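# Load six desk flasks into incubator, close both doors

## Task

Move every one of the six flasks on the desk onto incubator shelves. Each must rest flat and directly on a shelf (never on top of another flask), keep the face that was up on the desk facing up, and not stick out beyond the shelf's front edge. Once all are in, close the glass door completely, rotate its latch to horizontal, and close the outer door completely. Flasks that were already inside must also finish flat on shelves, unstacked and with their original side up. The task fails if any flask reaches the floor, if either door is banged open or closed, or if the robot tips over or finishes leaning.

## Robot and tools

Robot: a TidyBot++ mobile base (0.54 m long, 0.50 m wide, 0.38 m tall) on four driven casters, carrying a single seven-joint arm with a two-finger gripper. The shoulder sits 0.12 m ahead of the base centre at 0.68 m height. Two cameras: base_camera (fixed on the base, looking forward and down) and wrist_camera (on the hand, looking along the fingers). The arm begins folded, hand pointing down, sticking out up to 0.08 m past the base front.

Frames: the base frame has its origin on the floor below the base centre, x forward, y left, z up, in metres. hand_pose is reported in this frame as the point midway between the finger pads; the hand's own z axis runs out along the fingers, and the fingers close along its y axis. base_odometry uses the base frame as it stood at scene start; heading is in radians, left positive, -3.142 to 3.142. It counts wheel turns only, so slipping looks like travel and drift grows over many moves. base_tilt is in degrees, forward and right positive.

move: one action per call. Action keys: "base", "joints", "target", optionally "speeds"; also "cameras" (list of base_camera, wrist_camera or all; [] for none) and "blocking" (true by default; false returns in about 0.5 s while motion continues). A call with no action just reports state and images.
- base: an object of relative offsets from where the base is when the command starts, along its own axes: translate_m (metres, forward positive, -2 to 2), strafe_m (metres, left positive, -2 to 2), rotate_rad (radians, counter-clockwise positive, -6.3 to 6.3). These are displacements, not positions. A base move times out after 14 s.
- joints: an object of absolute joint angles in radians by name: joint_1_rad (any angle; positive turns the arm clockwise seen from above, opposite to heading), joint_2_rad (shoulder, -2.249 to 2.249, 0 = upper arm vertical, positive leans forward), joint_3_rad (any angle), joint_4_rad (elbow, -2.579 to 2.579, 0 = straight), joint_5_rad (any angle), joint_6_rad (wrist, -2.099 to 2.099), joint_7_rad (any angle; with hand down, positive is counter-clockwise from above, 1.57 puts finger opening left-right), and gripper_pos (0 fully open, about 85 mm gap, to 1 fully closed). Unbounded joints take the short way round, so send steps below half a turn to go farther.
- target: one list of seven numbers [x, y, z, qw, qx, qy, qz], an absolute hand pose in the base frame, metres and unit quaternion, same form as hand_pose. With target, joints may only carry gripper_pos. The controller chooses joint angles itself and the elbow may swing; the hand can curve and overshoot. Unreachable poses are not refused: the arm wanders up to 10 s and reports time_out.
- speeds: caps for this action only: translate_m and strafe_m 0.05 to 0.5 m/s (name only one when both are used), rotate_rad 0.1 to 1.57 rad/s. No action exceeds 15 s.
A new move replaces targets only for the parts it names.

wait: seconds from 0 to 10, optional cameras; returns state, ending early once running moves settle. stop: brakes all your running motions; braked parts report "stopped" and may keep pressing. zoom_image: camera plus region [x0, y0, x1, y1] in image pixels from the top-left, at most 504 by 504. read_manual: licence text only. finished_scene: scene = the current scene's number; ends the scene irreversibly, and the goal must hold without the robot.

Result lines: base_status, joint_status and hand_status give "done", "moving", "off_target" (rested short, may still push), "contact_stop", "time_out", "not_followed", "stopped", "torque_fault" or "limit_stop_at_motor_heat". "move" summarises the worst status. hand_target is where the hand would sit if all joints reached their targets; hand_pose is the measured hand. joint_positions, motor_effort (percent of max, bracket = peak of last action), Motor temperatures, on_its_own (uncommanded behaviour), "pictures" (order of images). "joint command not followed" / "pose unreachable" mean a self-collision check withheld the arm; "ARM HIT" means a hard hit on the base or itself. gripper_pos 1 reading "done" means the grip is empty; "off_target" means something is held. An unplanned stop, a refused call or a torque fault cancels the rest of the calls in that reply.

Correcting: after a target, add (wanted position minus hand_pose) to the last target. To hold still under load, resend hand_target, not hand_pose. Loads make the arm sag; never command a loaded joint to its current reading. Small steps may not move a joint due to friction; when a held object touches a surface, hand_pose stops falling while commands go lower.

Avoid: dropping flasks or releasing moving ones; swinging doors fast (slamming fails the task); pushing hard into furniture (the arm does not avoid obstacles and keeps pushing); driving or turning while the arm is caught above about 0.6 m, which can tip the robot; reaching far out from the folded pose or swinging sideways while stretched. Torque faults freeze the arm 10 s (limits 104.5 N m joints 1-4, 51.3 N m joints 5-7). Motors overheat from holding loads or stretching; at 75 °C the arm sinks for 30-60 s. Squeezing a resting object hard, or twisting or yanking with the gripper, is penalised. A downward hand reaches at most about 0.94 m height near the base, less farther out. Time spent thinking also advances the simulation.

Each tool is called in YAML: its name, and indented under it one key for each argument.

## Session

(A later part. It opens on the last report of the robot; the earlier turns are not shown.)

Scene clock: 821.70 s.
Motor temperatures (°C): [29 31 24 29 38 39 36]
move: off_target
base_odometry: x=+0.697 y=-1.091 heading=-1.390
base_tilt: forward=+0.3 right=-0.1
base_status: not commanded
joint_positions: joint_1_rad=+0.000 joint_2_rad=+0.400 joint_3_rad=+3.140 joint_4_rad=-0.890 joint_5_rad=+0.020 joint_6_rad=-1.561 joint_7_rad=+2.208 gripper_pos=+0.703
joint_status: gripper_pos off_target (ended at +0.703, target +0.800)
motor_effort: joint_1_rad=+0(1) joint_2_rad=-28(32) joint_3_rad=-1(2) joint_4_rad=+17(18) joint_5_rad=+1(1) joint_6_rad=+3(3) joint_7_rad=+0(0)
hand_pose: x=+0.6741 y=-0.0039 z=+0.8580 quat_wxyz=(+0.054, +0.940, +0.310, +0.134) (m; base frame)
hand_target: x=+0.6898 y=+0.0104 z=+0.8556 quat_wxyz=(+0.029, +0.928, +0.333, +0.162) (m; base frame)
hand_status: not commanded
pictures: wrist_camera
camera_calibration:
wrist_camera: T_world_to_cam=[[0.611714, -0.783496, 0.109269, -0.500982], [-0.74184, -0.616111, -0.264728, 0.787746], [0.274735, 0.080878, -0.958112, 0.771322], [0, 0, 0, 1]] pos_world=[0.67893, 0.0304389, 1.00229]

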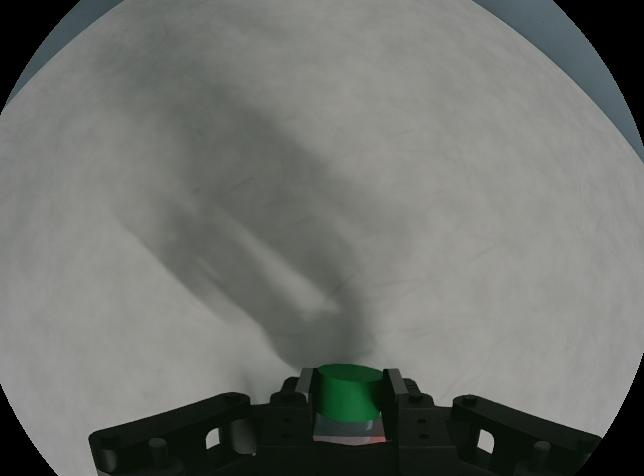

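move:
  joints: {"joint_2_rad": 0.285, "joint_6_rad": -1.74}
  cameras: ["wrist_camera"]

move:
  base: {"translate_m": -0.13, "strafe_m": 0.10}
  speeds: {"translate_m": 0.2}
  cameras: ["wrist_camera", "base_camera"]

Scene clock: 831.13 s.
Motor temperatures (°C): [29 31 24 29 38 39 36]
move: done
base_odometry: x=+0.697 y=-1.091 heading=-1.390
base_tilt: forward=+0.3 right=-0.1
base_status: not commanded
joint_positions: joint_1_rad=+0.000 joint_2_rad=+0.302 joint_3_rad=+3.140 joint_4_rad=-0.895 joint_5_rad=+0.019 joint_6_rad=-1.690 joint_7_rad=+2.208 gripper_pos=+0.703
joint_status: all done
motor_effort: joint_1_rad=+0(1) joint_2_rad=-28(35) joint_3_rad=+0(2) joint_4_rad=+18(19) joint_5_rad=+0(1) joint_6_rad=+2(3) joint_7_rad=+0(1)
hand_pose: x=+0.6152 y=-0.0038 z=+0.8973 quat_wxyz=(+0.048, +0.942, +0.309, +0.118) (m; base frame)
hand_target: x=+0.5962 y=+0.0118 z=+0.9018 quat_wxyz=(+0.011, +0.933, +0.340, +0.113) (m; base frame)
hand_status: not commanded
pictures: wrist_camera
camera_calibration:
wrist_camera: T_world_to_cam=[[0.613423, -0.784947, 0.0870085, -0.450277], [-0.752026, -0.614208, -0.239177, 0.737827], [0.241182, 0.0812838, -0.96707, 0.85385], [0, 0, 0, 1]] pos_world=[0.625142, 0.0303315, 1.04138]

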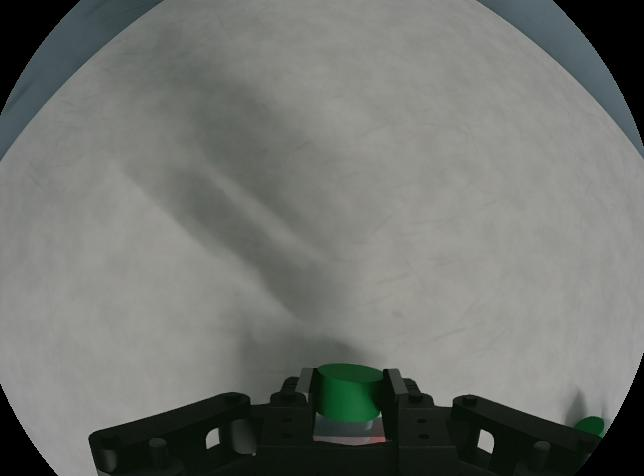

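Scene clock: 832.70 s.
Motor temperatures (°C): [29 31 24 29 38 39 36]
move: done
base_odometry: x=+0.772 y=-0.945 heading=-1.390
base_tilt: forward=+0.3 right=-0.1
base_status: done
joint_positions: joint_1_rad=+0.007 joint_2_rad=+0.300 joint_3_rad=+3.140 joint_4_rad=-0.895 joint_5_rad=+0.017 joint_6_rad=-1.691 joint_7_rad=+2.208 gripper_pos=+0.703
joint_status: not commanded
motor_effort: joint_1_rad=+0(2) joint_2_rad=-28(31) joint_3_rad=+0(3) joint_4_rad=+18(19) joint_5_rad=+1(1) joint_6_rad=+2(3) joint_7_rad=+0(1)
hand_pose: x=+0.6144 y=-0.0065 z=+0.8981 quat_wxyz=(+0.048, +0.943, +0.306, +0.119) (m; base frame)
hand_target: x=+0.5962 y=+0.0118 z=+0.9018 quat_wxyz=(+0.011, +0.933, +0.340, +0.113) (m; base frame)
hand_status: not commanded
pictures: base_camera, wrist_camera
camera_calibration:
wrist_camera: T_world_to_cam=[[0.608506, -0.788922, 0.0855701, -0.447738], [-0.755619, -0.608982, -0.241208, 0.739867], [0.242405, 0.0821179, -0.966694, 0.853939], [0, 0, 0, 1]] pos_world=[0.624511, 0.0272115, 1.04227]

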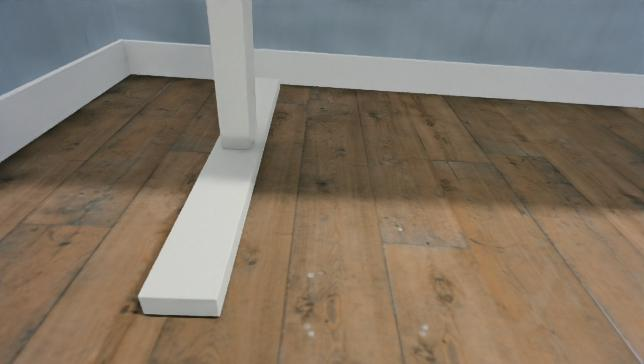

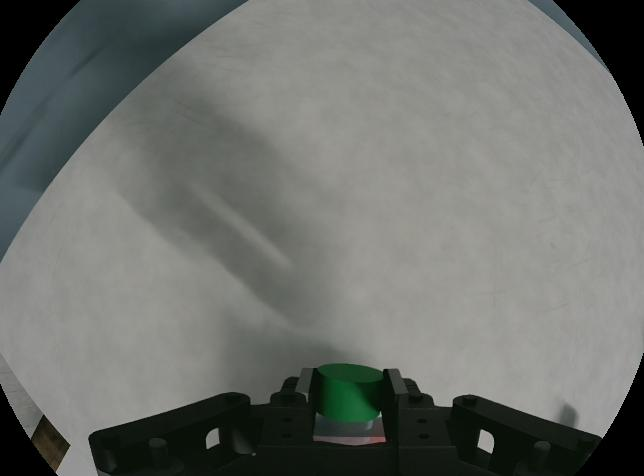

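move:
  joints: {"joint_2_rad": 0.385, "joint_6_rad": -1.53}
  cameras: []

move:
  joints: {"joint_2_rad": 0.408, "joint_6_rad": -1.51}
  cameras: []

move:
  joints: {"gripper_pos": 0.4}
  cameras: ["wrist_camera"]

Scene clock: 840.83 s.
Motor temperatures (°C): [29 31 24 29 38 39 36]
move: done
base_odometry: x=+0.772 y=-0.945 heading=-1.390
base_tilt: forward=+0.3 right=-0.2
base_status: not commanded
joint_positions: joint_1_rad=+0.007 joint_2_rad=+0.394 joint_3_rad=+3.140 joint_4_rad=-0.896 joint_5_rad=+0.017 joint_6_rad=-1.573 joint_7_rad=+2.208 gripper_pos=+0.703
joint_status: all done
motor_effort: joint_1_rad=+0(0) joint_2_rad=-31(35) joint_3_rad=-1(1) joint_4_rad=+19(20) joint_5_rad=+1(1) joint_6_rad=+2(4) joint_7_rad=+0(0)
hand_pose: x=+0.6680 y=-0.0068 z=+0.8583 quat_wxyz=(+0.051, +0.942, +0.307, +0.129) (m; base frame)
hand_target: x=+0.6794 y=+0.0106 z=+0.8677 quat_wxyz=(+0.029, +0.928, +0.333, +0.165) (m; base frame)
hand_status: not commanded
pictures: none
No camera images: "cameras" was empty.

Scene clock: 841.43 s.
Motor temperatures (°C): [29 31 24 29 38 39 36]
move: done
base_odometry: x=+0.772 y=-0.945 heading=-1.390
base_tilt: forward=+0.3 right=-0.1
base_status: not commanded
joint_positions: joint_1_rad=+0.007 joint_2_rad=+0.396 joint_3_rad=+3.140 joint_4_rad=-0.896 joint_5_rad=+0.017 joint_6_rad=-1.560 joint_7_rad=+2.208 gripper_pos=+0.703
joint_status: all done
motor_effort: joint_1_rad=+0(0) joint_2_rad=-29(32) joint_3_rad=-1(2) joint_4_rad=+18(19) joint_5_rad=+0(1) joint_6_rad=+2(3) joint_7_rad=+0(0)
hand_pose: x=+0.6723 y=-0.0069 z=+0.8579 quat_wxyz=(+0.053, +0.941, +0.307, +0.134) (m; base frame)
hand_target: x=+0.6894 y=+0.0104 z=+0.8567 quat_wxyz=(+0.029, +0.928, +0.333, +0.163) (m; base frame)
hand_status: not commanded
pictures: none
No camera images: "cameras" was empty.

Scene clock: 842.20 s.
Motor temperatures (°C): [29 31 24 29 38 39 36]
move: done
base_odometry: x=+0.772 y=-0.945 heading=-1.390
base_tilt: forward=+0.3 right=-0.2
base_status: not commanded
joint_positions: joint_1_rad=+0.007 joint_2_rad=+0.398 joint_3_rad=+3.140 joint_4_rad=-0.896 joint_5_rad=+0.017 joint_6_rad=-1.560 joint_7_rad=+2.208 gripper_pos=+0.400
joint_status: all done
motor_effort: joint_1_rad=+0(0) joint_2_rad=-31(31) joint_3_rad=+0(1) joint_4_rad=+19(19) joint_5_rad=+1(1) joint_6_rad=+3(3) joint_7_rad=+0(0)
hand_pose: x=+0.6727 y=-0.0069 z=+0.8568 quat_wxyz=(+0.053, +0.941, +0.307, +0.133) (m; base frame)
hand_target: x=+0.6894 y=+0.0104 z=+0.8567 quat_wxyz=(+0.029, +0.928, +0.333, +0.163) (m; base frame)
hand_status: not commanded
pictures: wrist_camera
camera_calibration:
wrist_camera: T_world_to_cam=[[0.607194, -0.787579, 0.105045, -0.495688], [-0.746463, -0.610732, -0.264196, 0.787258], [0.272229, 0.0820061, -0.958732, 0.77301], [0, 0, 0, 1]] pos_world=[0.678202, 0.0270182, 1.00117]

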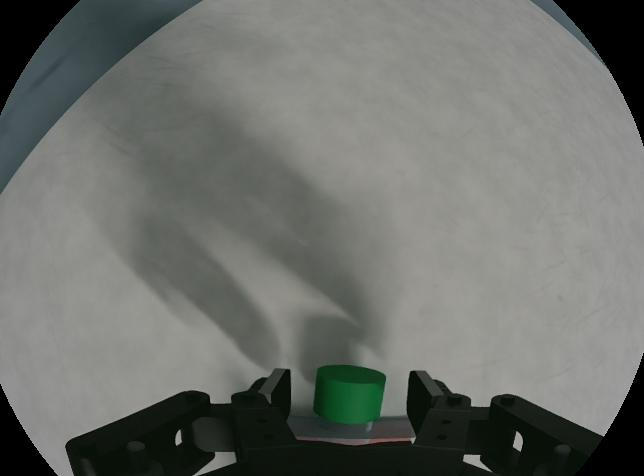

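move:
  joints: {"joint_2_rad": 0.27, "gripper_pos": 0.0}
  cameras: []

move:
  base: {"translate_m": 0.09}
  joints: {"joint_2_rad": 0.32, "joint_4_rad": -0.825, "joint_6_rad": -1.95}
  cameras: ["wrist_camera"]

Scene clock: 848.83 s.
Motor temperatures (°C): [29 31 24 29 38 39 36]
move: done
base_odometry: x=+0.772 y=-0.945 heading=-1.390
base_tilt: forward=+0.3 right=-0.2
base_status: not commanded
joint_positions: joint_1_rad=+0.007 joint_2_rad=+0.280 joint_3_rad=+3.140 joint_4_rad=-0.896 joint_5_rad=+0.017 joint_6_rad=-1.560 joint_7_rad=+2.208 gripper_pos=+0.000
joint_status: all done
motor_effort: joint_1_rad=+0(1) joint_2_rad=-27(34) joint_3_rad=+0(1) joint_4_rad=+19(20) joint_5_rad=+1(1) joint_6_rad=+3(4) joint_7_rad=+0(1)
hand_pose: x=+0.6481 y=-0.0067 z=+0.9211 quat_wxyz=(+0.071, +0.931, +0.303, +0.189) (m; base frame)
hand_target: x=+0.6600 y=+0.0110 z=+0.9335 quat_wxyz=(+0.053, +0.915, +0.330, +0.226) (m; base frame)
hand_status: not commanded
pictures: none
No camera images: "cameras" was empty.

Scene clock: 850.07 s.
Motor temperatures (°C): [29 31 24 29 38 39 36]
move: done
base_odometry: x=+0.789 y=-1.034 heading=-1.390
base_tilt: forward=+0.3 right=-0.2
base_status: done
joint_positions: joint_1_rad=+0.007 joint_2_rad=+0.322 joint_3_rad=+3.140 joint_4_rad=-0.844 joint_5_rad=+0.016 joint_6_rad=-1.909 joint_7_rad=+2.208 gripper_pos=+0.000
joint_status: all done
motor_effort: joint_1_rad=+0(2) joint_2_rad=-26(29) joint_3_rad=+0(2) joint_4_rad=+17(19) joint_5_rad=+0(1) joint_6_rad=+1(4) joint_7_rad=+0(1)
hand_pose: x=+0.5617 y=-0.0061 z=+0.8942 quat_wxyz=(+0.017, +0.951, +0.308, +0.029) (m; base frame)
hand_target: x=+0.5522 y=+0.0114 z=+0.9006 quat_wxyz=(-0.018, +0.938, +0.346, +0.032) (m; base frame)
hand_status: not commanded
pictures: wrist_camera
camera_calibration:
wrist_camera: T_world_to_cam=[[0.610711, -0.791185, -0.0325233, -0.310573], [-0.789841, -0.605719, -0.0962055, 0.588943], [0.0564164, 0.084442, -0.99483, 0.992555], [0, 0, 0, 1]] pos_world=[0.598845, 0.0271998, 1.03398]

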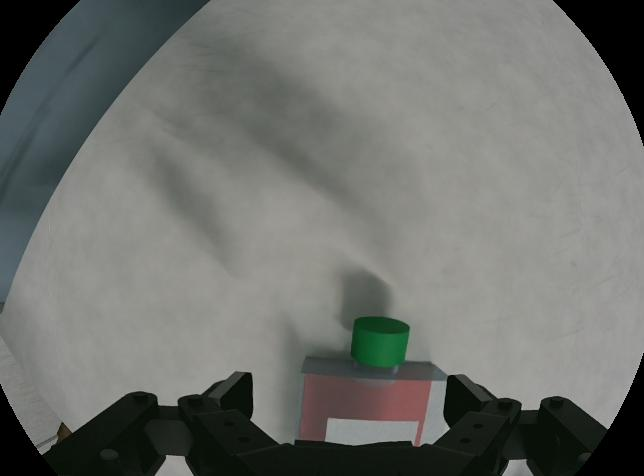

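move:
  joints: {"joint_2_rad": 0.37}
  cameras: ["wrist_camera"]

Scene clock: 854.87 s.
Motor temperatures (°C): [29 31 24 29 38 39 36]
move: done
base_odometry: x=+0.789 y=-1.034 heading=-1.390
base_tilt: forward=+0.3 right=-0.1
base_status: not commanded
joint_positions: joint_1_rad=+0.007 joint_2_rad=+0.366 joint_3_rad=+3.140 joint_4_rad=-0.841 joint_5_rad=+0.016 joint_6_rad=-1.909 joint_7_rad=+2.208 gripper_pos=+0.000
joint_status: all done
motor_effort: joint_1_rad=+0(0) joint_2_rad=-28(30) joint_3_rad=-1(1) joint_4_rad=+16(17) joint_5_rad=+1(1) joint_6_rad=+0(1) joint_7_rad=+0(1)
hand_pose: x=+0.5710 y=-0.0061 z=+0.8754 quat_wxyz=(+0.011, +0.951, +0.308, +0.010) (m; base frame)
hand_target: x=+0.5625 y=+0.0112 z=+0.8787 quat_wxyz=(-0.027, +0.938, +0.345, +0.008) (m; base frame)
hand_status: not commanded
pictures: wrist_camera
camera_calibration:
wrist_camera: T_world_to_cam=[[0.608849, -0.791172, -0.0578727, -0.29364], [-0.793136, -0.605695, -0.0637883, 0.567927], [0.0154143, 0.0847384, -0.996284, 0.998031], [0, 0, 0, 1]] pos_world=[0.613842, 0.0270999, 1.01356]

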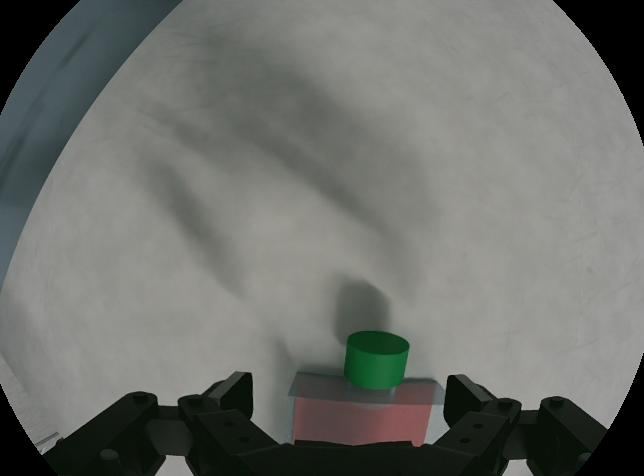

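move:
  base: {"translate_m": 0.010, "strafe_m": -0.011}
  speeds: {"translate_m": 0.1}
  joints: {"joint_2_rad": 0.415}
  cameras: ["wrist_camera"]

Scene clock: 858.67 s.
Motor temperatures (°C): [29 31 24 29 38 39 36]
move: done
base_odometry: x=+0.780 y=-1.046 heading=-1.389
base_tilt: forward=+0.2 right=-0.1
base_status: done
joint_positions: joint_1_rad=+0.013 joint_2_rad=+0.415 joint_3_rad=+3.140 joint_4_rad=-0.838 joint_5_rad=+0.016 joint_6_rad=-1.909 joint_7_rad=+2.208 gripper_pos=+0.000
joint_status: all done
motor_effort: joint_1_rad=+0(4) joint_2_rad=-30(33) joint_3_rad=-1(2) joint_4_rad=+16(18) joint_5_rad=+1(2) joint_6_rad=+0(1) joint_7_rad=+0(0)
hand_pose: x=+0.5807 y=-0.0087 z=+0.8536 quat_wxyz=(+0.003, +0.952, +0.305, -0.012) (m; base frame)
hand_target: x=+0.5710 y=+0.0111 z=+0.8585 quat_wxyz=(-0.035, +0.938, +0.344, -0.013) (m; base frame)
hand_status: not commanded
pictures: wrist_camera
camera_calibration:
wrist_camera: T_world_to_cam=[[0.601081, -0.794442, -0.0869647, -0.273541], [-0.798607, -0.601225, -0.0274716, 0.544874], [-0.0304608, 0.0859633, -0.995833, 1.00271], [0, 0, 0, 1]] pos_world=[0.630104, 0.0240833, 0.989709]

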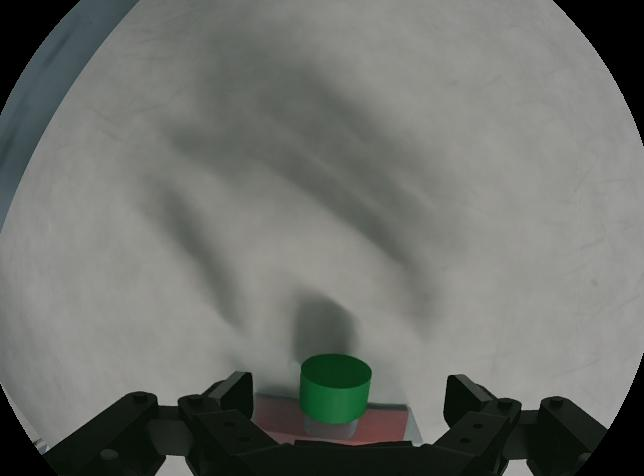

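move:
  joints: {"gripper_pos": 0.8}
  cameras: []

move:
  joints: {"joint_2_rad": 0.37}
  cameras: []

move:
  joints: {"joint_7_rad": 0.2}
  cameras: ["wrist_camera"]

Scene clock: 866.80 s.
Motor temperatures (°C): [29 31 24 29 38 39 36]
move: off_target
base_odometry: x=+0.780 y=-1.046 heading=-1.389
base_tilt: forward=+0.3 right=-0.1
base_status: not commanded
joint_positions: joint_1_rad=+0.013 joint_2_rad=+0.415 joint_3_rad=+3.140 joint_4_rad=-0.835 joint_5_rad=+0.015 joint_6_rad=-1.910 joint_7_rad=+2.208 gripper_pos=+0.698
joint_status: gripper_pos off_target (ended at +0.698, target +0.800)
motor_effort: joint_1_rad=+0(1) joint_2_rad=-29(30) joint_3_rad=+0(2) joint_4_rad=+16(17) joint_5_rad=+1(1) joint_6_rad=+0(1) joint_7_rad=+0(1)
hand_pose: x=+0.5813 y=-0.0085 z=+0.8547 quat_wxyz=(+0.004, +0.952, +0.306, -0.011) (m; base frame)
hand_target: x=+0.5710 y=+0.0111 z=+0.8585 quat_wxyz=(-0.035, +0.938, +0.344, -0.013) (m; base frame)
hand_status: not commanded
pictures: none
No camera images: "cameras" was empty.

Scene clock: 867.57 s.
Motor temperatures (°C): [29 31 24 29 38 39 36]
move: done
base_odometry: x=+0.780 y=-1.046 heading=-1.389
base_tilt: forward=+0.3 right=-0.1
base_status: not commanded
joint_positions: joint_1_rad=+0.013 joint_2_rad=+0.398 joint_3_rad=+3.140 joint_4_rad=-0.835 joint_5_rad=+0.015 joint_6_rad=-1.910 joint_7_rad=+2.208 gripper_pos=+0.698
joint_status: all done
motor_effort: joint_1_rad=+0(0) joint_2_rad=-30(33) joint_3_rad=+0(1) joint_4_rad=+17(18) joint_5_rad=+1(1) joint_6_rad=+0(1) joint_7_rad=+0(0)
hand_pose: x=+0.5781 y=-0.0085 z=+0.8629 quat_wxyz=(+0.006, +0.952, +0.306, -0.002) (m; base frame)
hand_target: x=+0.5625 y=+0.0112 z=+0.8787 quat_wxyz=(-0.027, +0.938, +0.345, +0.008) (m; base frame)
hand_status: not commanded
pictures: none
No camera images: "cameras" was empty.

Scene clock: 870.10 s.
Motor temperatures (°C): [29 31 24 29 38 39 36]
move: done
base_odometry: x=+0.780 y=-1.046 heading=-1.389
base_tilt: forward=+0.3 right=+0.0
base_status: not commanded
joint_positions: joint_1_rad=+0.013 joint_2_rad=+0.397 joint_3_rad=+3.140 joint_4_rad=-0.835 joint_5_rad=+0.015 joint_6_rad=-1.910 joint_7_rad=+0.261 gripper_pos=+0.698
joint_status: all done
motor_effort: joint_1_rad=+0(1) joint_2_rad=-29(30) joint_3_rad=-1(1) joint_4_rad=+17(17) joint_5_rad=+1(2) joint_6_rad=+0(0) joint_7_rad=+0(1)
hand_pose: x=+0.5781 y=-0.0085 z=+0.8629 quat_wxyz=(+0.006, +0.788, -0.615, +0.004) (m; base frame)
hand_target: x=+0.5625 y=+0.0112 z=+0.8787 quat_wxyz=(-0.021, +0.776, -0.631, -0.019) (m; base frame)
hand_status: not commanded
pictures: wrist_camera
camera_calibration:
wrist_camera: T_world_to_cam=[[-0.95929, -0.270661, -0.0806522, 0.630077], [-0.26583, 0.961772, -0.06579, 0.281607], [0.0953758, -0.0416719, -0.994569, 0.936866], [0, 0, 0, 1]] pos_world=[0.589932, -0.0612634, 1.00112]

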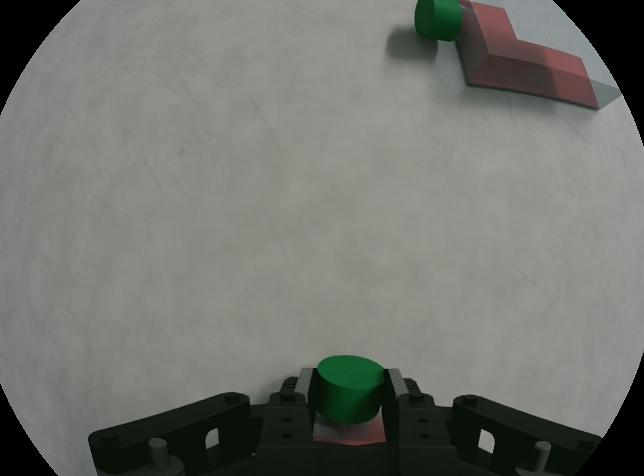

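move:
  joints: {"joint_7_rad": -1.62}
  cameras: ["wrist_camera"]

Scene clock: 874.10 s.
Motor temperatures (°C): [29 31 24 29 38 39 36]
move: done
base_odometry: x=+0.780 y=-1.046 heading=-1.389
base_tilt: forward=+0.3 right=-0.2
base_status: not commanded
joint_positions: joint_1_rad=+0.013 joint_2_rad=+0.397 joint_3_rad=+3.140 joint_4_rad=-0.835 joint_5_rad=+0.015 joint_6_rad=-1.910 joint_7_rad=-1.558 gripper_pos=+0.698
joint_status: all done
motor_effort: joint_1_rad=+0(1) joint_2_rad=-29(29) joint_3_rad=+0(1) joint_4_rad=+15(17) joint_5_rad=+1(2) joint_6_rad=-1(1) joint_7_rad=+0(1)
hand_pose: x=+0.5780 y=-0.0085 z=+0.8633 quat_wxyz=(+0.000, -0.002, -1.000, +0.007) (m; base frame)
hand_target: x=+0.5625 y=+0.0112 z=+0.8787 quat_wxyz=(+0.002, -0.022, -0.999, -0.028) (m; base frame)
hand_status: not commanded
pictures: wrist_camera
camera_calibration:
wrist_camera: T_world_to_cam=[[-0.0248245, 0.99482, -0.0985751, 0.116065], [0.998396, 0.019652, -0.0531018, -0.468126], [-0.0508895, -0.0997352, -0.993712, 1.02056], [0, 0, 0, 1]] pos_world=[0.522192, -0.00447819, 1.00072]

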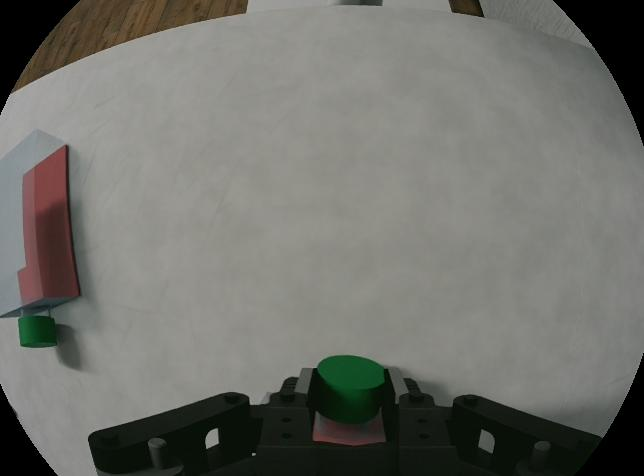

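move:
  joints: {"joint_2_rad": 0.418}
  cameras: []

move:
  joints: {"gripper_pos": 0.3}
  cameras: ["wrist_camera"]

move:
  joints: {"joint_2_rad": 0.26, "gripper_pos": 0.0}
  cameras: []

move:
  base: {"translate_m": -0.22}
  joints: {"joint_1_rad": 0.0, "joint_2_rad": -0.18, "joint_4_rad": -2.04, "joint_5_rad": 0.05, "joint_6_rad": 0.03, "joint_7_rad": 1.62}
  cameras: ["wrist_camera"]

Scene clock: 882.73 s.
Motor temperatures (°C): [29 31 24 29 38 39 36]
move: done
base_odometry: x=+0.780 y=-1.046 heading=-1.389
base_tilt: forward=+0.3 right=-0.2
base_status: not commanded
joint_positions: joint_1_rad=+0.013 joint_2_rad=+0.409 joint_3_rad=+3.140 joint_4_rad=-0.835 joint_5_rad=+0.015 joint_6_rad=-1.910 joint_7_rad=-1.559 gripper_pos=+0.698
joint_status: all done
motor_effort: joint_1_rad=+0(1) joint_2_rad=-28(29) joint_3_rad=-1(2) joint_4_rad=+16(17) joint_5_rad=+0(1) joint_6_rad=-1(1) joint_7_rad=+0(0)
hand_pose: x=+0.5802 y=-0.0085 z=+0.8576 quat_wxyz=(+0.006, -0.002, -1.000, +0.007) (m; base frame)
hand_target: x=+0.5715 y=+0.0111 z=+0.8572 quat_wxyz=(+0.026, -0.022, -0.999, -0.028) (m; base frame)
hand_status: not commanded
pictures: none
No camera images: "cameras" was empty.

Scene clock: 883.57 s.
Motor temperatures (°C): [29 31 24 29 38 39 36]
move: done
base_odometry: x=+0.780 y=-1.046 heading=-1.389
base_tilt: forward=+0.3 right=-0.2
base_status: not commanded
joint_positions: joint_1_rad=+0.013 joint_2_rad=+0.409 joint_3_rad=+3.140 joint_4_rad=-0.835 joint_5_rad=+0.015 joint_6_rad=-1.910 joint_7_rad=-1.559 gripper_pos=+0.300
joint_status: all done
motor_effort: joint_1_rad=+0(0) joint_2_rad=-29(30) joint_3_rad=+0(1) joint_4_rad=+16(17) joint_5_rad=+1(1) joint_6_rad=+0(1) joint_7_rad=+0(1)
hand_pose: x=+0.5802 y=-0.0085 z=+0.8576 quat_wxyz=(+0.006, -0.002, -1.000, +0.007) (m; base frame)
hand_target: x=+0.5715 y=+0.0111 z=+0.8572 quat_wxyz=(+0.026, -0.022, -0.999, -0.028) (m; base frame)
hand_status: not commanded
pictures: wrist_camera
camera_calibration:
wrist_camera: T_world_to_cam=[[-0.025151, 0.994856, -0.0981258, 0.115396], [0.997678, 0.0187646, -0.0654723, -0.459694], [-0.0632942, -0.0995446, -0.993018, 1.02163], [0, 0, 0, 1]] pos_world=[0.526192, -0.00447858, 0.995719]

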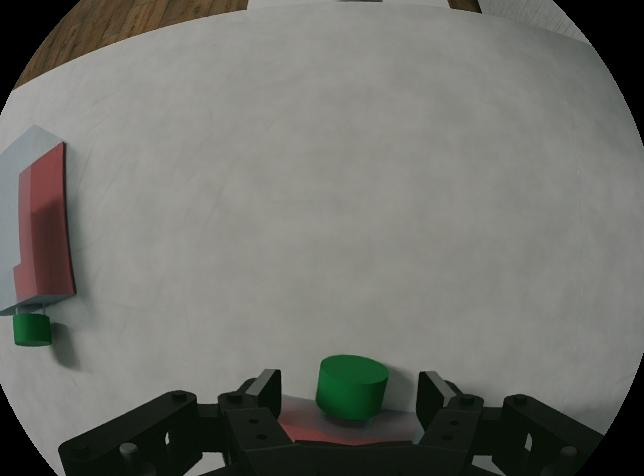

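Scene clock: 884.73 s.
Motor temperatures (°C): [29 31 24 29 38 39 36]
move: done
base_odometry: x=+0.780 y=-1.046 heading=-1.389
base_tilt: forward=+0.2 right=-0.1
base_status: not commanded
joint_positions: joint_1_rad=+0.013 joint_2_rad=+0.268 joint_3_rad=+3.140 joint_4_rad=-0.834 joint_5_rad=+0.015 joint_6_rad=-1.910 joint_7_rad=-1.559 gripper_pos=+0.000
joint_status: all done
motor_effort: joint_1_rad=+0(0) joint_2_rad=-24(32) joint_3_rad=-1(2) joint_4_rad=+17(18) joint_5_rad=+1(1) joint_6_rad=+1(1) joint_7_rad=+0(0)
hand_pose: x=+0.5509 y=-0.0081 z=+0.9208 quat_wxyz=(-0.065, -0.003, -0.998, +0.007) (m; base frame)
hand_target: x=+0.5383 y=+0.0117 z=+0.9262 quat_wxyz=(-0.053, -0.020, -0.998, -0.028) (m; base frame)
hand_status: not commanded
pictures: none
No camera images: "cameras" was empty.

Scene clock: 888.43 s.
Motor temperatures (°C): [29 31 24 29 38 39 36]
move: done
base_odometry: x=+0.740 y=-0.829 heading=-1.389
base_tilt: forward=+0.2 right=-0.2
base_status: done
joint_positions: joint_1_rad=+0.013 joint_2_rad=-0.155 joint_3_rad=+3.140 joint_4_rad=-2.029 joint_5_rad=+0.015 joint_6_rad=-0.028 joint_7_rad=-4.599 gripper_pos=+0.000
joint_status: all done
motor_effort: joint_1_rad=+0(2) joint_2_rad=-14(29) joint_3_rad=-1(2) joint_4_rad=+21(23) joint_5_rad=+0(2) joint_6_rad=+8(9) joint_7_rad=+0(1)
hand_pose: x=+0.6485 y=-0.0048 z=+0.9025 quat_wxyz=(-0.041, -0.813, -0.048, -0.579) (m; base frame)
hand_target: x=+0.6458 y=+0.0027 z=+0.9263 quat_wxyz=(-0.029, -0.792, -0.040, -0.609) (m; base frame)
hand_status: not commanded
pictures: wrist_camera
camera_calibration:
wrist_camera: T_world_to_cam=[[0.119576, -0.985485, 0.120504, -0.182824], [-0.272758, -0.149313, -0.950426, 1.09688], [0.954623, 0.0807793, -0.286653, -0.225911], [0, 0, 0, 1]] pos_world=[0.536703, 0.00185585, 0.999774]

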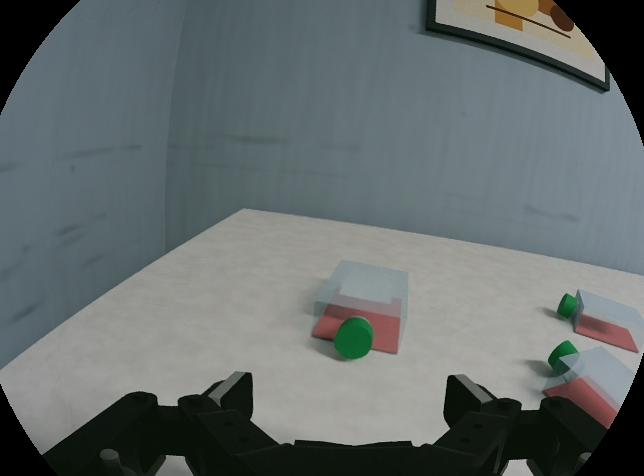

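move:
  base: {"translate_m": 0.148, "strafe_m": 0.08, "rotate_rad": -0.14}
  speeds: {"translate_m": 0.2}
  joints: {"joint_7_rad": 1.505, "joint_2_rad": -0.14}
  cameras: ["wrist_camera"]

Scene clock: 897.47 s.
Motor temperatures (°C): [29 31 24 29 38 39 36]
move: done
base_odometry: x=+0.845 y=-0.960 heading=-1.529
base_tilt: forward=+0.3 right=-0.1
base_status: done
joint_positions: joint_1_rad=+0.011 joint_2_rad=-0.141 joint_3_rad=+3.141 joint_4_rad=-2.031 joint_5_rad=+0.015 joint_6_rad=-0.023 joint_7_rad=-4.723 gripper_pos=+0.000
joint_status: all done
motor_effort: joint_1_rad=+0(3) joint_2_rad=-15(18) joint_3_rad=+0(3) joint_4_rad=+22(22) joint_5_rad=+0(1) joint_6_rad=+8(9) joint_7_rad=+0(1)
hand_pose: x=+0.6514 y=-0.0038 z=+0.8953 quat_wxyz=(-0.004, -0.817, +0.002, -0.576) (m; base frame)
hand_target: x=+0.6552 y=+0.0027 z=+0.9050 quat_wxyz=(+0.006, -0.805, +0.005, -0.594) (m; base frame)
hand_status: not commanded
pictures: wrist_camera
camera_calibration:
wrist_camera: T_world_to_cam=[[0.0813553, -0.996681, 0.00283058, -0.0512087], [-0.285532, -0.0260277, -0.958016, 1.10649], [0.95491, 0.0771315, -0.286702, -0.230879], [0, 0, 0, 1]] pos_world=[0.540572, -0.00443136, 0.993984]

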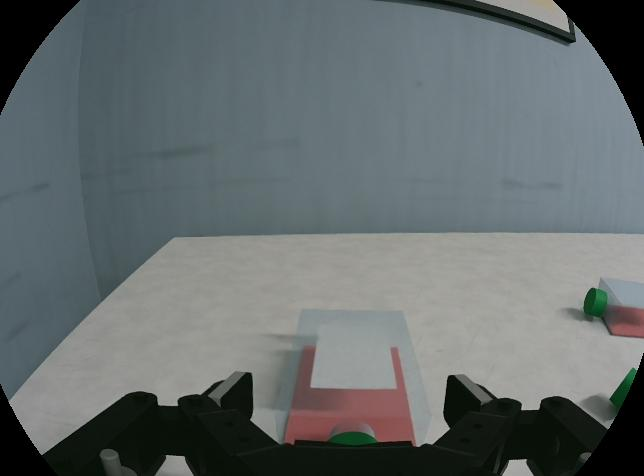

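move:
  joints: {"joint_2_rad": -0.053}
  cameras: ["wrist_camera"]

Scene clock: 899.70 s.
Motor temperatures (°C): [29 31 24 29 38 39 36]
move: done
base_odometry: x=+0.845 y=-0.960 heading=-1.529
base_tilt: forward=+0.3 right=-0.2
base_status: not commanded
joint_positions: joint_1_rad=+0.011 joint_2_rad=-0.059 joint_3_rad=+3.141 joint_4_rad=-2.033 joint_5_rad=+0.015 joint_6_rad=-0.023 joint_7_rad=-4.723 gripper_pos=+0.000
joint_status: all done
motor_effort: joint_1_rad=+0(0) joint_2_rad=-17(20) joint_3_rad=-1(1) joint_4_rad=+21(22) joint_5_rad=+1(1) joint_6_rad=+7(8) joint_7_rad=+0(1)
hand_pose: x=+0.6667 y=-0.0040 z=+0.8495 quat_wxyz=(-0.004, -0.841, +0.002, -0.541) (m; base frame)
hand_target: x=+0.6726 y=+0.0027 z=+0.8576 quat_wxyz=(+0.005, -0.830, +0.005, -0.558) (m; base frame)
hand_status: not commanded
pictures: wrist_camera
camera_calibration:
wrist_camera: T_world_to_cam=[[0.0812975, -0.996678, -0.00486329, -0.0458634], [-0.364975, -0.0252292, -0.930675, 1.09678], [0.927461, 0.0774365, -0.365814, -0.173165], [0, 0, 0, 1]] pos_world=[0.564629, -0.00463092, 0.957175]

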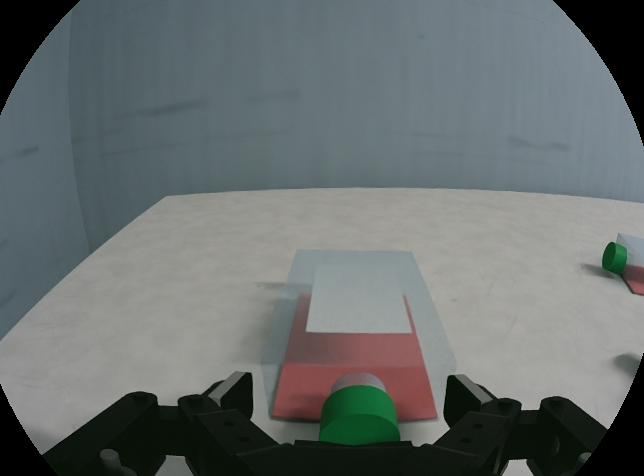

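move:
  base: {"translate_m": -0.010, "strafe_m": -0.005}
  speeds: {"translate_m": 0.1}
  joints: {"joint_2_rad": -0.046}
  cameras: ["wrist_camera"]

Scene clock: 902.50 s.
Motor temperatures (°C): [29 31 24 29 38 39 36]
move: done
base_odometry: x=+0.840 y=-0.950 heading=-1.529
base_tilt: forward=+0.1 right=-0.1
base_status: done
joint_positions: joint_1_rad=+0.010 joint_2_rad=-0.052 joint_3_rad=+3.141 joint_4_rad=-2.035 joint_5_rad=+0.015 joint_6_rad=-0.022 joint_7_rad=-4.723 gripper_pos=+0.000
joint_status: all done
motor_effort: joint_1_rad=+0(2) joint_2_rad=-17(19) joint_3_rad=+0(2) joint_4_rad=+21(22) joint_5_rad=+1(1) joint_6_rad=+8(8) joint_7_rad=+0(0)
hand_pose: x=+0.6676 y=-0.0038 z=+0.8449 quat_wxyz=(-0.004, -0.843, +0.002, -0.538) (m; base frame)
hand_target: x=+0.6738 y=+0.0027 z=+0.8537 quat_wxyz=(+0.005, -0.832, +0.005, -0.555) (m; base frame)
hand_status: not commanded
pictures: wrist_camera
camera_calibration:
wrist_camera: T_world_to_cam=[[0.0816601, -0.996645, -0.00556571, -0.0454558], [-0.372363, -0.0253286, -0.927741, 1.09525], [0.924488, 0.0778319, -0.373182, -0.167427], [0, 0, 0, 1]] pos_world=[0.566327, -0.00453088, 0.953375]

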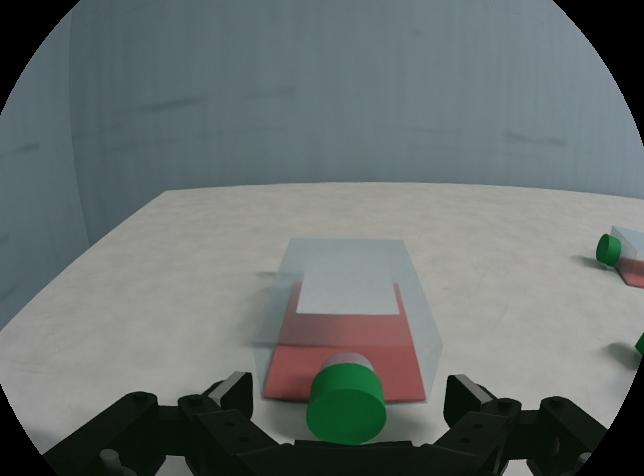

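move:
  joints: {"gripper_pos": 0.84}
  cameras: ["wrist_camera"]

Scene clock: 904.63 s.
Motor temperatures (°C): [29 31 24 29 38 39 36]
move: off_target
base_odometry: x=+0.840 y=-0.950 heading=-1.529
base_tilt: forward=+0.3 right=-0.2
base_status: not commanded
joint_positions: joint_1_rad=+0.010 joint_2_rad=-0.052 joint_3_rad=+3.141 joint_4_rad=-2.035 joint_5_rad=+0.015 joint_6_rad=-0.021 joint_7_rad=-4.723 gripper_pos=+0.683
joint_status: gripper_pos off_target (ended at +0.683, target +0.840)
motor_effort: joint_1_rad=+0(0) joint_2_rad=-17(18) joint_3_rad=-1(2) joint_4_rad=+21(22) joint_5_rad=+1(1) joint_6_rad=+8(8) joint_7_rad=+0(1)
hand_pose: x=+0.6678 y=-0.0038 z=+0.8452 quat_wxyz=(-0.004, -0.843, +0.002, -0.539) (m; base frame)
hand_target: x=+0.6738 y=+0.0027 z=+0.8537 quat_wxyz=(+0.005, -0.832, +0.005, -0.555) (m; base frame)
hand_status: not commanded
pictures: wrist_camera
camera_calibration:
wrist_camera: T_world_to_cam=[[0.0816698, -0.996644, -0.00548778, -0.045443], [-0.371482, -0.0253307, -0.928095, 1.09531], [0.924841, 0.077836, -0.372304, -0.168491], [0, 0, 0, 1]] pos_world=[0.566428, -0.00443088, 0.953575]

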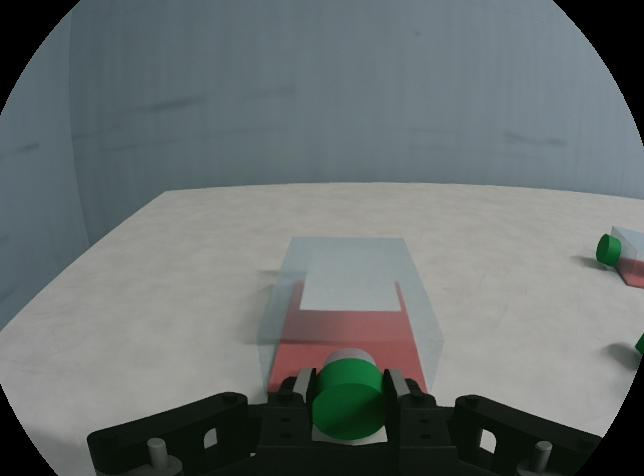

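move:
  joints: {"joint_2_rad": -0.18}
  cameras: ["wrist_camera"]

move:
  base: {"translate_m": -0.5, "strafe_m": -0.3}
  speeds: {"translate_m": 0.35}
  cameras: ["wrist_camera"]

move:
  base: {"translate_m": -0.604, "strafe_m": -1.259, "rotate_rad": -1.42}
  cameras: ["wrist_camera"]

Scene clock: 923.53 s.
Motor temperatures (°C): [29 31 24 29 38 39 36]
move: done
base_odometry: x=+0.840 y=-0.950 heading=-1.529
base_tilt: forward=+0.2 right=-0.1
base_status: not commanded
joint_positions: joint_1_rad=+0.010 joint_2_rad=-0.163 joint_3_rad=+3.141 joint_4_rad=-2.038 joint_5_rad=+0.015 joint_6_rad=-0.021 joint_7_rad=-4.723 gripper_pos=+0.683
joint_status: all done
motor_effort: joint_1_rad=+0(0) joint_2_rad=-15(21) joint_3_rad=+0(1) joint_4_rad=+23(23) joint_5_rad=+0(1) joint_6_rad=+9(9) joint_7_rad=+0(1)
hand_pose: x=+0.6457 y=-0.0035 z=+0.9031 quat_wxyz=(-0.004, -0.812, +0.002, -0.583) (m; base frame)
hand_target: x=+0.6458 y=+0.0027 z=+0.9263 quat_wxyz=(+0.006, -0.793, +0.005, -0.610) (m; base frame)
hand_status: not commanded
pictures: wrist_camera
camera_calibration:
wrist_camera: T_world_to_cam=[[0.0816641, -0.99665, 0.00439279, -0.0520518], [-0.269472, -0.0263231, -0.962648, 1.10611], [0.959539, 0.0774301, -0.270719, -0.240602], [0, 0, 0, 1]] pos_world=[0.533183, -0.00413144, 0.999887]

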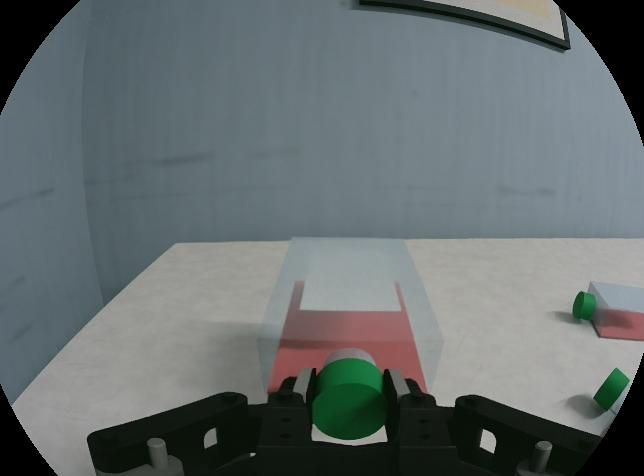

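Scene clock: 926.23 s.
Motor temperatures (°C): [29 31 24 29 38 39 36]
move: done
base_odometry: x=+0.519 y=-0.463 heading=-1.529
base_tilt: forward=+0.2 right=-0.2
base_status: done
joint_positions: joint_1_rad=+0.010 joint_2_rad=-0.166 joint_3_rad=+3.141 joint_4_rad=-2.038 joint_5_rad=+0.015 joint_6_rad=-0.021 joint_7_rad=-4.723 gripper_pos=+0.683
joint_status: not commanded
motor_effort: joint_1_rad=+0(2) joint_2_rad=-14(19) joint_3_rad=-1(3) joint_4_rad=+22(23) joint_5_rad=+1(1) joint_6_rad=+9(9) joint_7_rad=+0(0)
hand_pose: x=+0.6449 y=-0.0033 z=+0.9046 quat_wxyz=(-0.004, -0.811, +0.002, -0.584) (m; base frame)
hand_target: x=+0.6458 y=+0.0027 z=+0.9263 quat_wxyz=(+0.006, -0.793, +0.005, -0.610) (m; base frame)
hand_status: not commanded
pictures: wrist_camera
camera_calibration:
wrist_camera: T_world_to_cam=[[0.0821839, -0.996606, 0.00470624, -0.0523672], [-0.266446, -0.026522, -0.963485, 1.10632], [0.96034, 0.077929, -0.267721, -0.242736], [0, 0, 0, 1]] pos_world=[0.532188, -0.00393142, 1.00119]

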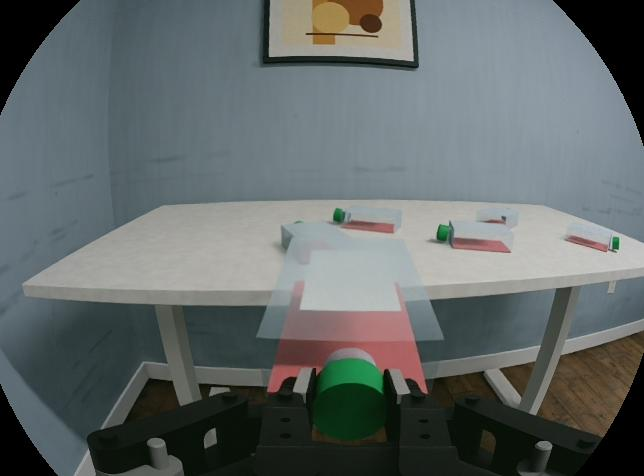

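Scene clock: 930.60 s.
Motor temperatures (°C): [29 31 24 29 38 39 36]
move: done
base_odometry: x=-0.764 y=+0.088 heading=-2.950
base_tilt: forward=+0.2 right=-0.1
base_status: done
joint_positions: joint_1_rad=+0.001 joint_2_rad=-0.167 joint_3_rad=+3.138 joint_4_rad=-2.039 joint_5_rad=+0.015 joint_6_rad=-0.021 joint_7_rad=-4.723 gripper_pos=+0.683
joint_status: not commanded
motor_effort: joint_1_rad=+0(3) joint_2_rad=-15(17) joint_3_rad=-1(4) joint_4_rad=+22(23) joint_5_rad=+0(1) joint_6_rad=+8(9) joint_7_rad=+0(0)
hand_pose: x=+0.6447 y=+0.0025 z=+0.9051 quat_wxyz=(-0.001, -0.811, -0.003, -0.585) (m; base frame)
hand_target: x=+0.6458 y=+0.0027 z=+0.9263 quat_wxyz=(+0.006, -0.793, +0.005, -0.610) (m; base frame)
hand_status: not commanded
pictures: wrist_camera
camera_calibration:
wrist_camera: T_world_to_cam=[[0.092952, -0.995657, 0.005141, -0.0539185], [-0.265214, -0.0297358, -0.963731, 1.10624], [0.959699, 0.0882172, -0.266826, -0.243252], [0, 0, 0, 1]] pos_world=[0.531851, 0.000669694, 1.00149]

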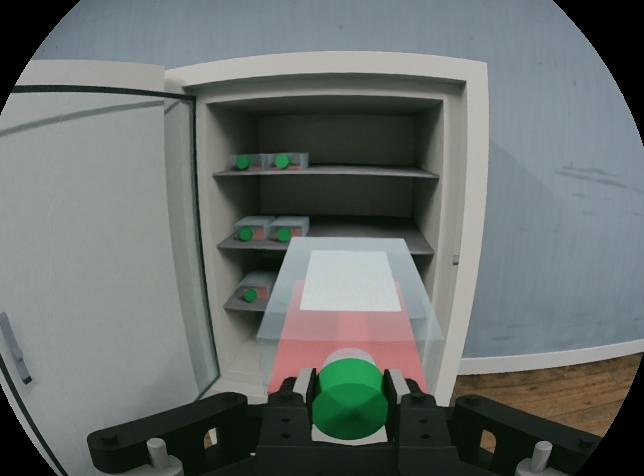

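move:
  base: {"translate_m": 0.371, "strafe_m": -0.163, "rotate_rad": 0.06}
  joints: {"joint_2_rad": -0.055}
  cameras: ["wrist_camera"]

Scene clock: 952.77 s.
Motor temperatures (°C): [29 30 24 29 38 39 36]
move: done
base_odometry: x=-1.159 y=+0.177 heading=-2.889
base_tilt: forward=+0.2 right=-0.1
base_status: done
joint_positions: joint_1_rad=-0.002 joint_2_rad=-0.053 joint_3_rad=+3.136 joint_4_rad=-2.041 joint_5_rad=+0.015 joint_6_rad=-0.020 joint_7_rad=-4.723 gripper_pos=+0.683
joint_status: all done
motor_effort: joint_1_rad=+0(3) joint_2_rad=-18(21) joint_3_rad=-1(4) joint_4_rad=+21(23) joint_5_rad=+1(1) joint_6_rad=+8(9) joint_7_rad=+0(1)
hand_pose: x=+0.6660 y=+0.0054 z=+0.8422 quat_wxyz=(+0.001, -0.844, -0.005, -0.536) (m; base frame)
hand_target: x=+0.6722 y=+0.0027 z=+0.8587 quat_wxyz=(+0.005, -0.829, +0.005, -0.559) (m; base frame)
hand_status: not commanded
pictures: wrist_camera
camera_calibration:
wrist_camera: T_world_to_cam=[[0.0982068, -0.99515, -0.005706, -0.0471162], [-0.375486, -0.0317439, -0.926284, 1.09326], [0.92161, 0.09311, -0.376782, -0.16275], [0, 0, 0, 1]] pos_world=[0.565122, 0.00297025, 0.951075]

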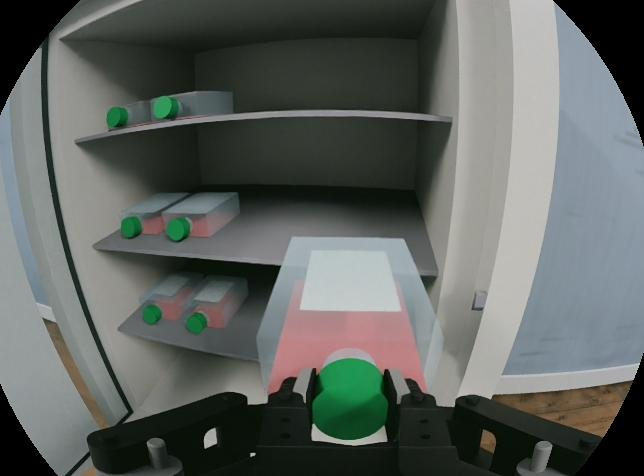

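move:
  base: {"translate_m": 0.157, "strafe_m": 0.036, "rotate_rad": -0.055}
  speeds: {"translate_m": 0.2}
  cameras: ["wrist_camera"]

Scene clock: 970.23 s.
Motor temperatures (°C): [29 30 24 29 37 39 36]
move: done
base_odometry: x=-1.302 y=+0.103 heading=-2.946
base_tilt: forward=+0.2 right=-0.2
base_status: done
joint_positions: joint_1_rad=+0.003 joint_2_rad=-0.050 joint_3_rad=+3.141 joint_4_rad=-2.042 joint_5_rad=+0.015 joint_6_rad=-0.020 joint_7_rad=-4.723 gripper_pos=+0.683
joint_status: not commanded
motor_effort: joint_1_rad=+0(3) joint_2_rad=-18(20) joint_3_rad=-1(4) joint_4_rad=+21(23) joint_5_rad=+0(1) joint_6_rad=+8(9) joint_7_rad=+0(1)
hand_pose: x=+0.6663 y=+0.0003 z=+0.8410 quat_wxyz=(-0.002, -0.845, -0.001, -0.536) (m; base frame)
hand_target: x=+0.6722 y=+0.0027 z=+0.8587 quat_wxyz=(+0.005, -0.829, +0.005, -0.559) (m; base frame)
hand_status: not commanded
pictures: wrist_camera
camera_calibration:
wrist_camera: T_world_to_cam=[[0.0889348, -0.996018, -0.00614532, -0.0457034], [-0.377896, -0.0280327, -0.925423, 1.09299], [0.921567, 0.0846246, -0.378885, -0.161319], [0, 0, 0, 1]] pos_world=[0.565767, -0.00123051, 0.950074]

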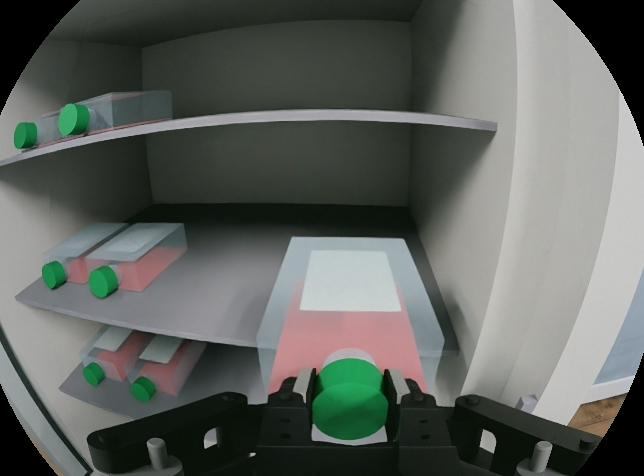

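move:
  base: {"translate_m": 0.162, "strafe_m": -0.010}
  speeds: {"translate_m": 0.12}
  cameras: ["wrist_camera"]

Scene clock: 981.50 s.
Motor temperatures (°C): [29 30 24 29 37 39 36]
move: done
base_odometry: x=-1.463 y=+0.081 heading=-2.945
base_tilt: forward=+0.3 right=-0.2
base_status: done
joint_positions: joint_1_rad=+0.003 joint_2_rad=-0.049 joint_3_rad=+3.141 joint_4_rad=-2.042 joint_5_rad=+0.015 joint_6_rad=-0.020 joint_7_rad=-4.723 gripper_pos=+0.683
joint_status: not commanded
motor_effort: joint_1_rad=+0(1) joint_2_rad=-18(21) joint_3_rad=+0(1) joint_4_rad=+21(22) joint_5_rad=+0(1) joint_6_rad=+8(9) joint_7_rad=+0(0)
hand_pose: x=+0.6665 y=+0.0003 z=+0.8404 quat_wxyz=(-0.002, -0.845, -0.001, -0.535) (m; base frame)
hand_target: x=+0.6722 y=+0.0027 z=+0.8587 quat_wxyz=(+0.005, -0.829, +0.005, -0.559) (m; base frame)
hand_status: not commanded
pictures: wrist_camera
camera_calibration:
wrist_camera: T_world_to_cam=[[0.088927, -0.996019, -0.00624127, -0.0456376], [-0.378981, -0.0280403, -0.924979, 1.09283], [0.921122, 0.0846209, -0.379966, -0.160506], [0, 0, 0, 1]] pos_world=[0.566066, -0.00123051, 0.949574]

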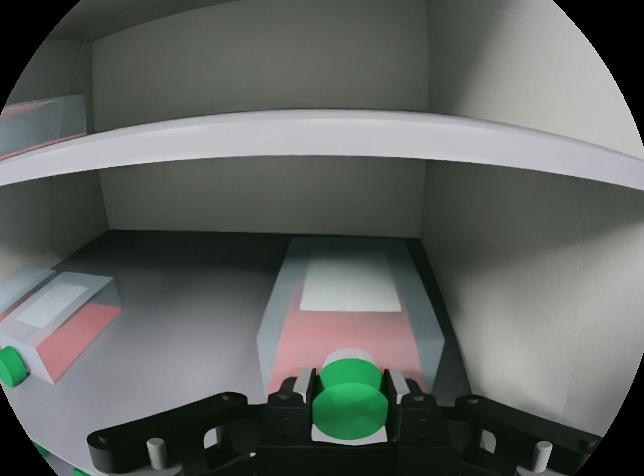

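move:
  joints: {"joint_2_rad": -0.02, "joint_6_rad": 0.065}
  cameras: []

move:
  joints: {"joint_2_rad": -0.005, "joint_6_rad": 0.08}
  cameras: ["wrist_camera"]

Scene clock: 985.20 s.
Motor temperatures (°C): [29 30 24 29 37 39 36]
move: done
base_odometry: x=-1.463 y=+0.081 heading=-2.945
base_tilt: forward=+0.3 right=-0.1
base_status: not commanded
joint_positions: joint_1_rad=+0.003 joint_2_rad=-0.026 joint_3_rad=+3.141 joint_4_rad=-2.042 joint_5_rad=+0.015 joint_6_rad=+0.010 joint_7_rad=-4.723 gripper_pos=+0.683
joint_status: all done
motor_effort: joint_1_rad=+0(0) joint_2_rad=-19(20) joint_3_rad=+0(1) joint_4_rad=+21(22) joint_5_rad=+0(1) joint_6_rad=+9(9) joint_7_rad=+0(0)
hand_pose: x=+0.6741 y=+0.0004 z=+0.8359 quat_wxyz=(-0.002, -0.843, -0.001, -0.538) (m; base frame)
hand_target: x=+0.6823 y=+0.0033 z=+0.8493 quat_wxyz=(+0.006, -0.829, +0.005, -0.559) (m; base frame)
hand_status: not commanded
pictures: none
No camera images: "cameras" was empty.

Scene clock: 985.80 s.
Motor temperatures (°C): [29 30 24 29 37 39 36]
move: done
base_odometry: x=-1.463 y=+0.081 heading=-2.945
base_tilt: forward=+0.3 right=-0.1
base_status: not commanded
joint_positions: joint_1_rad=+0.003 joint_2_rad=-0.014 joint_3_rad=+3.141 joint_4_rad=-2.042 joint_5_rad=+0.015 joint_6_rad=+0.023 joint_7_rad=-4.723 gripper_pos=+0.683
joint_status: all done
motor_effort: joint_1_rad=+0(0) joint_2_rad=-19(20) joint_3_rad=+0(1) joint_4_rad=+21(22) joint_5_rad=+1(1) joint_6_rad=+8(10) joint_7_rad=+0(0)
hand_pose: x=+0.6776 y=+0.0005 z=+0.8331 quat_wxyz=(-0.001, -0.843, -0.001, -0.538) (m; base frame)
hand_target: x=+0.6865 y=+0.0035 z=+0.8451 quat_wxyz=(+0.007, -0.829, +0.005, -0.559) (m; base frame)
hand_status: not commanded
pictures: wrist_camera
camera_calibration:
wrist_camera: T_world_to_cam=[[0.0895862, -0.995962, -0.0058922, -0.0472135], [-0.371586, -0.0279339, -0.927978, 1.08781], [0.924066, 0.0853235, -0.372587, -0.18173], [0, 0, 0, 1]] pos_world=[0.576374, -0.00113028, 0.941472]

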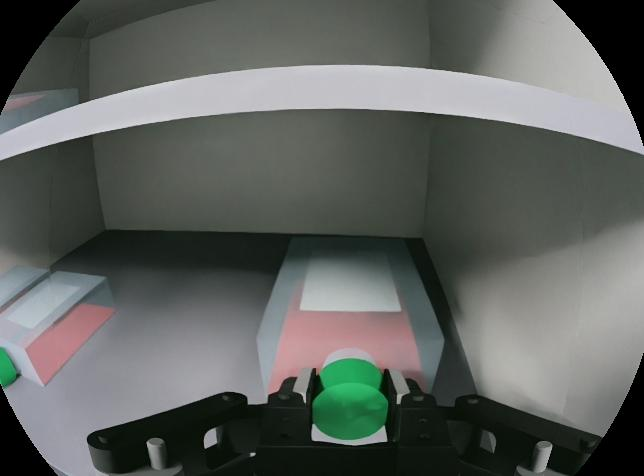

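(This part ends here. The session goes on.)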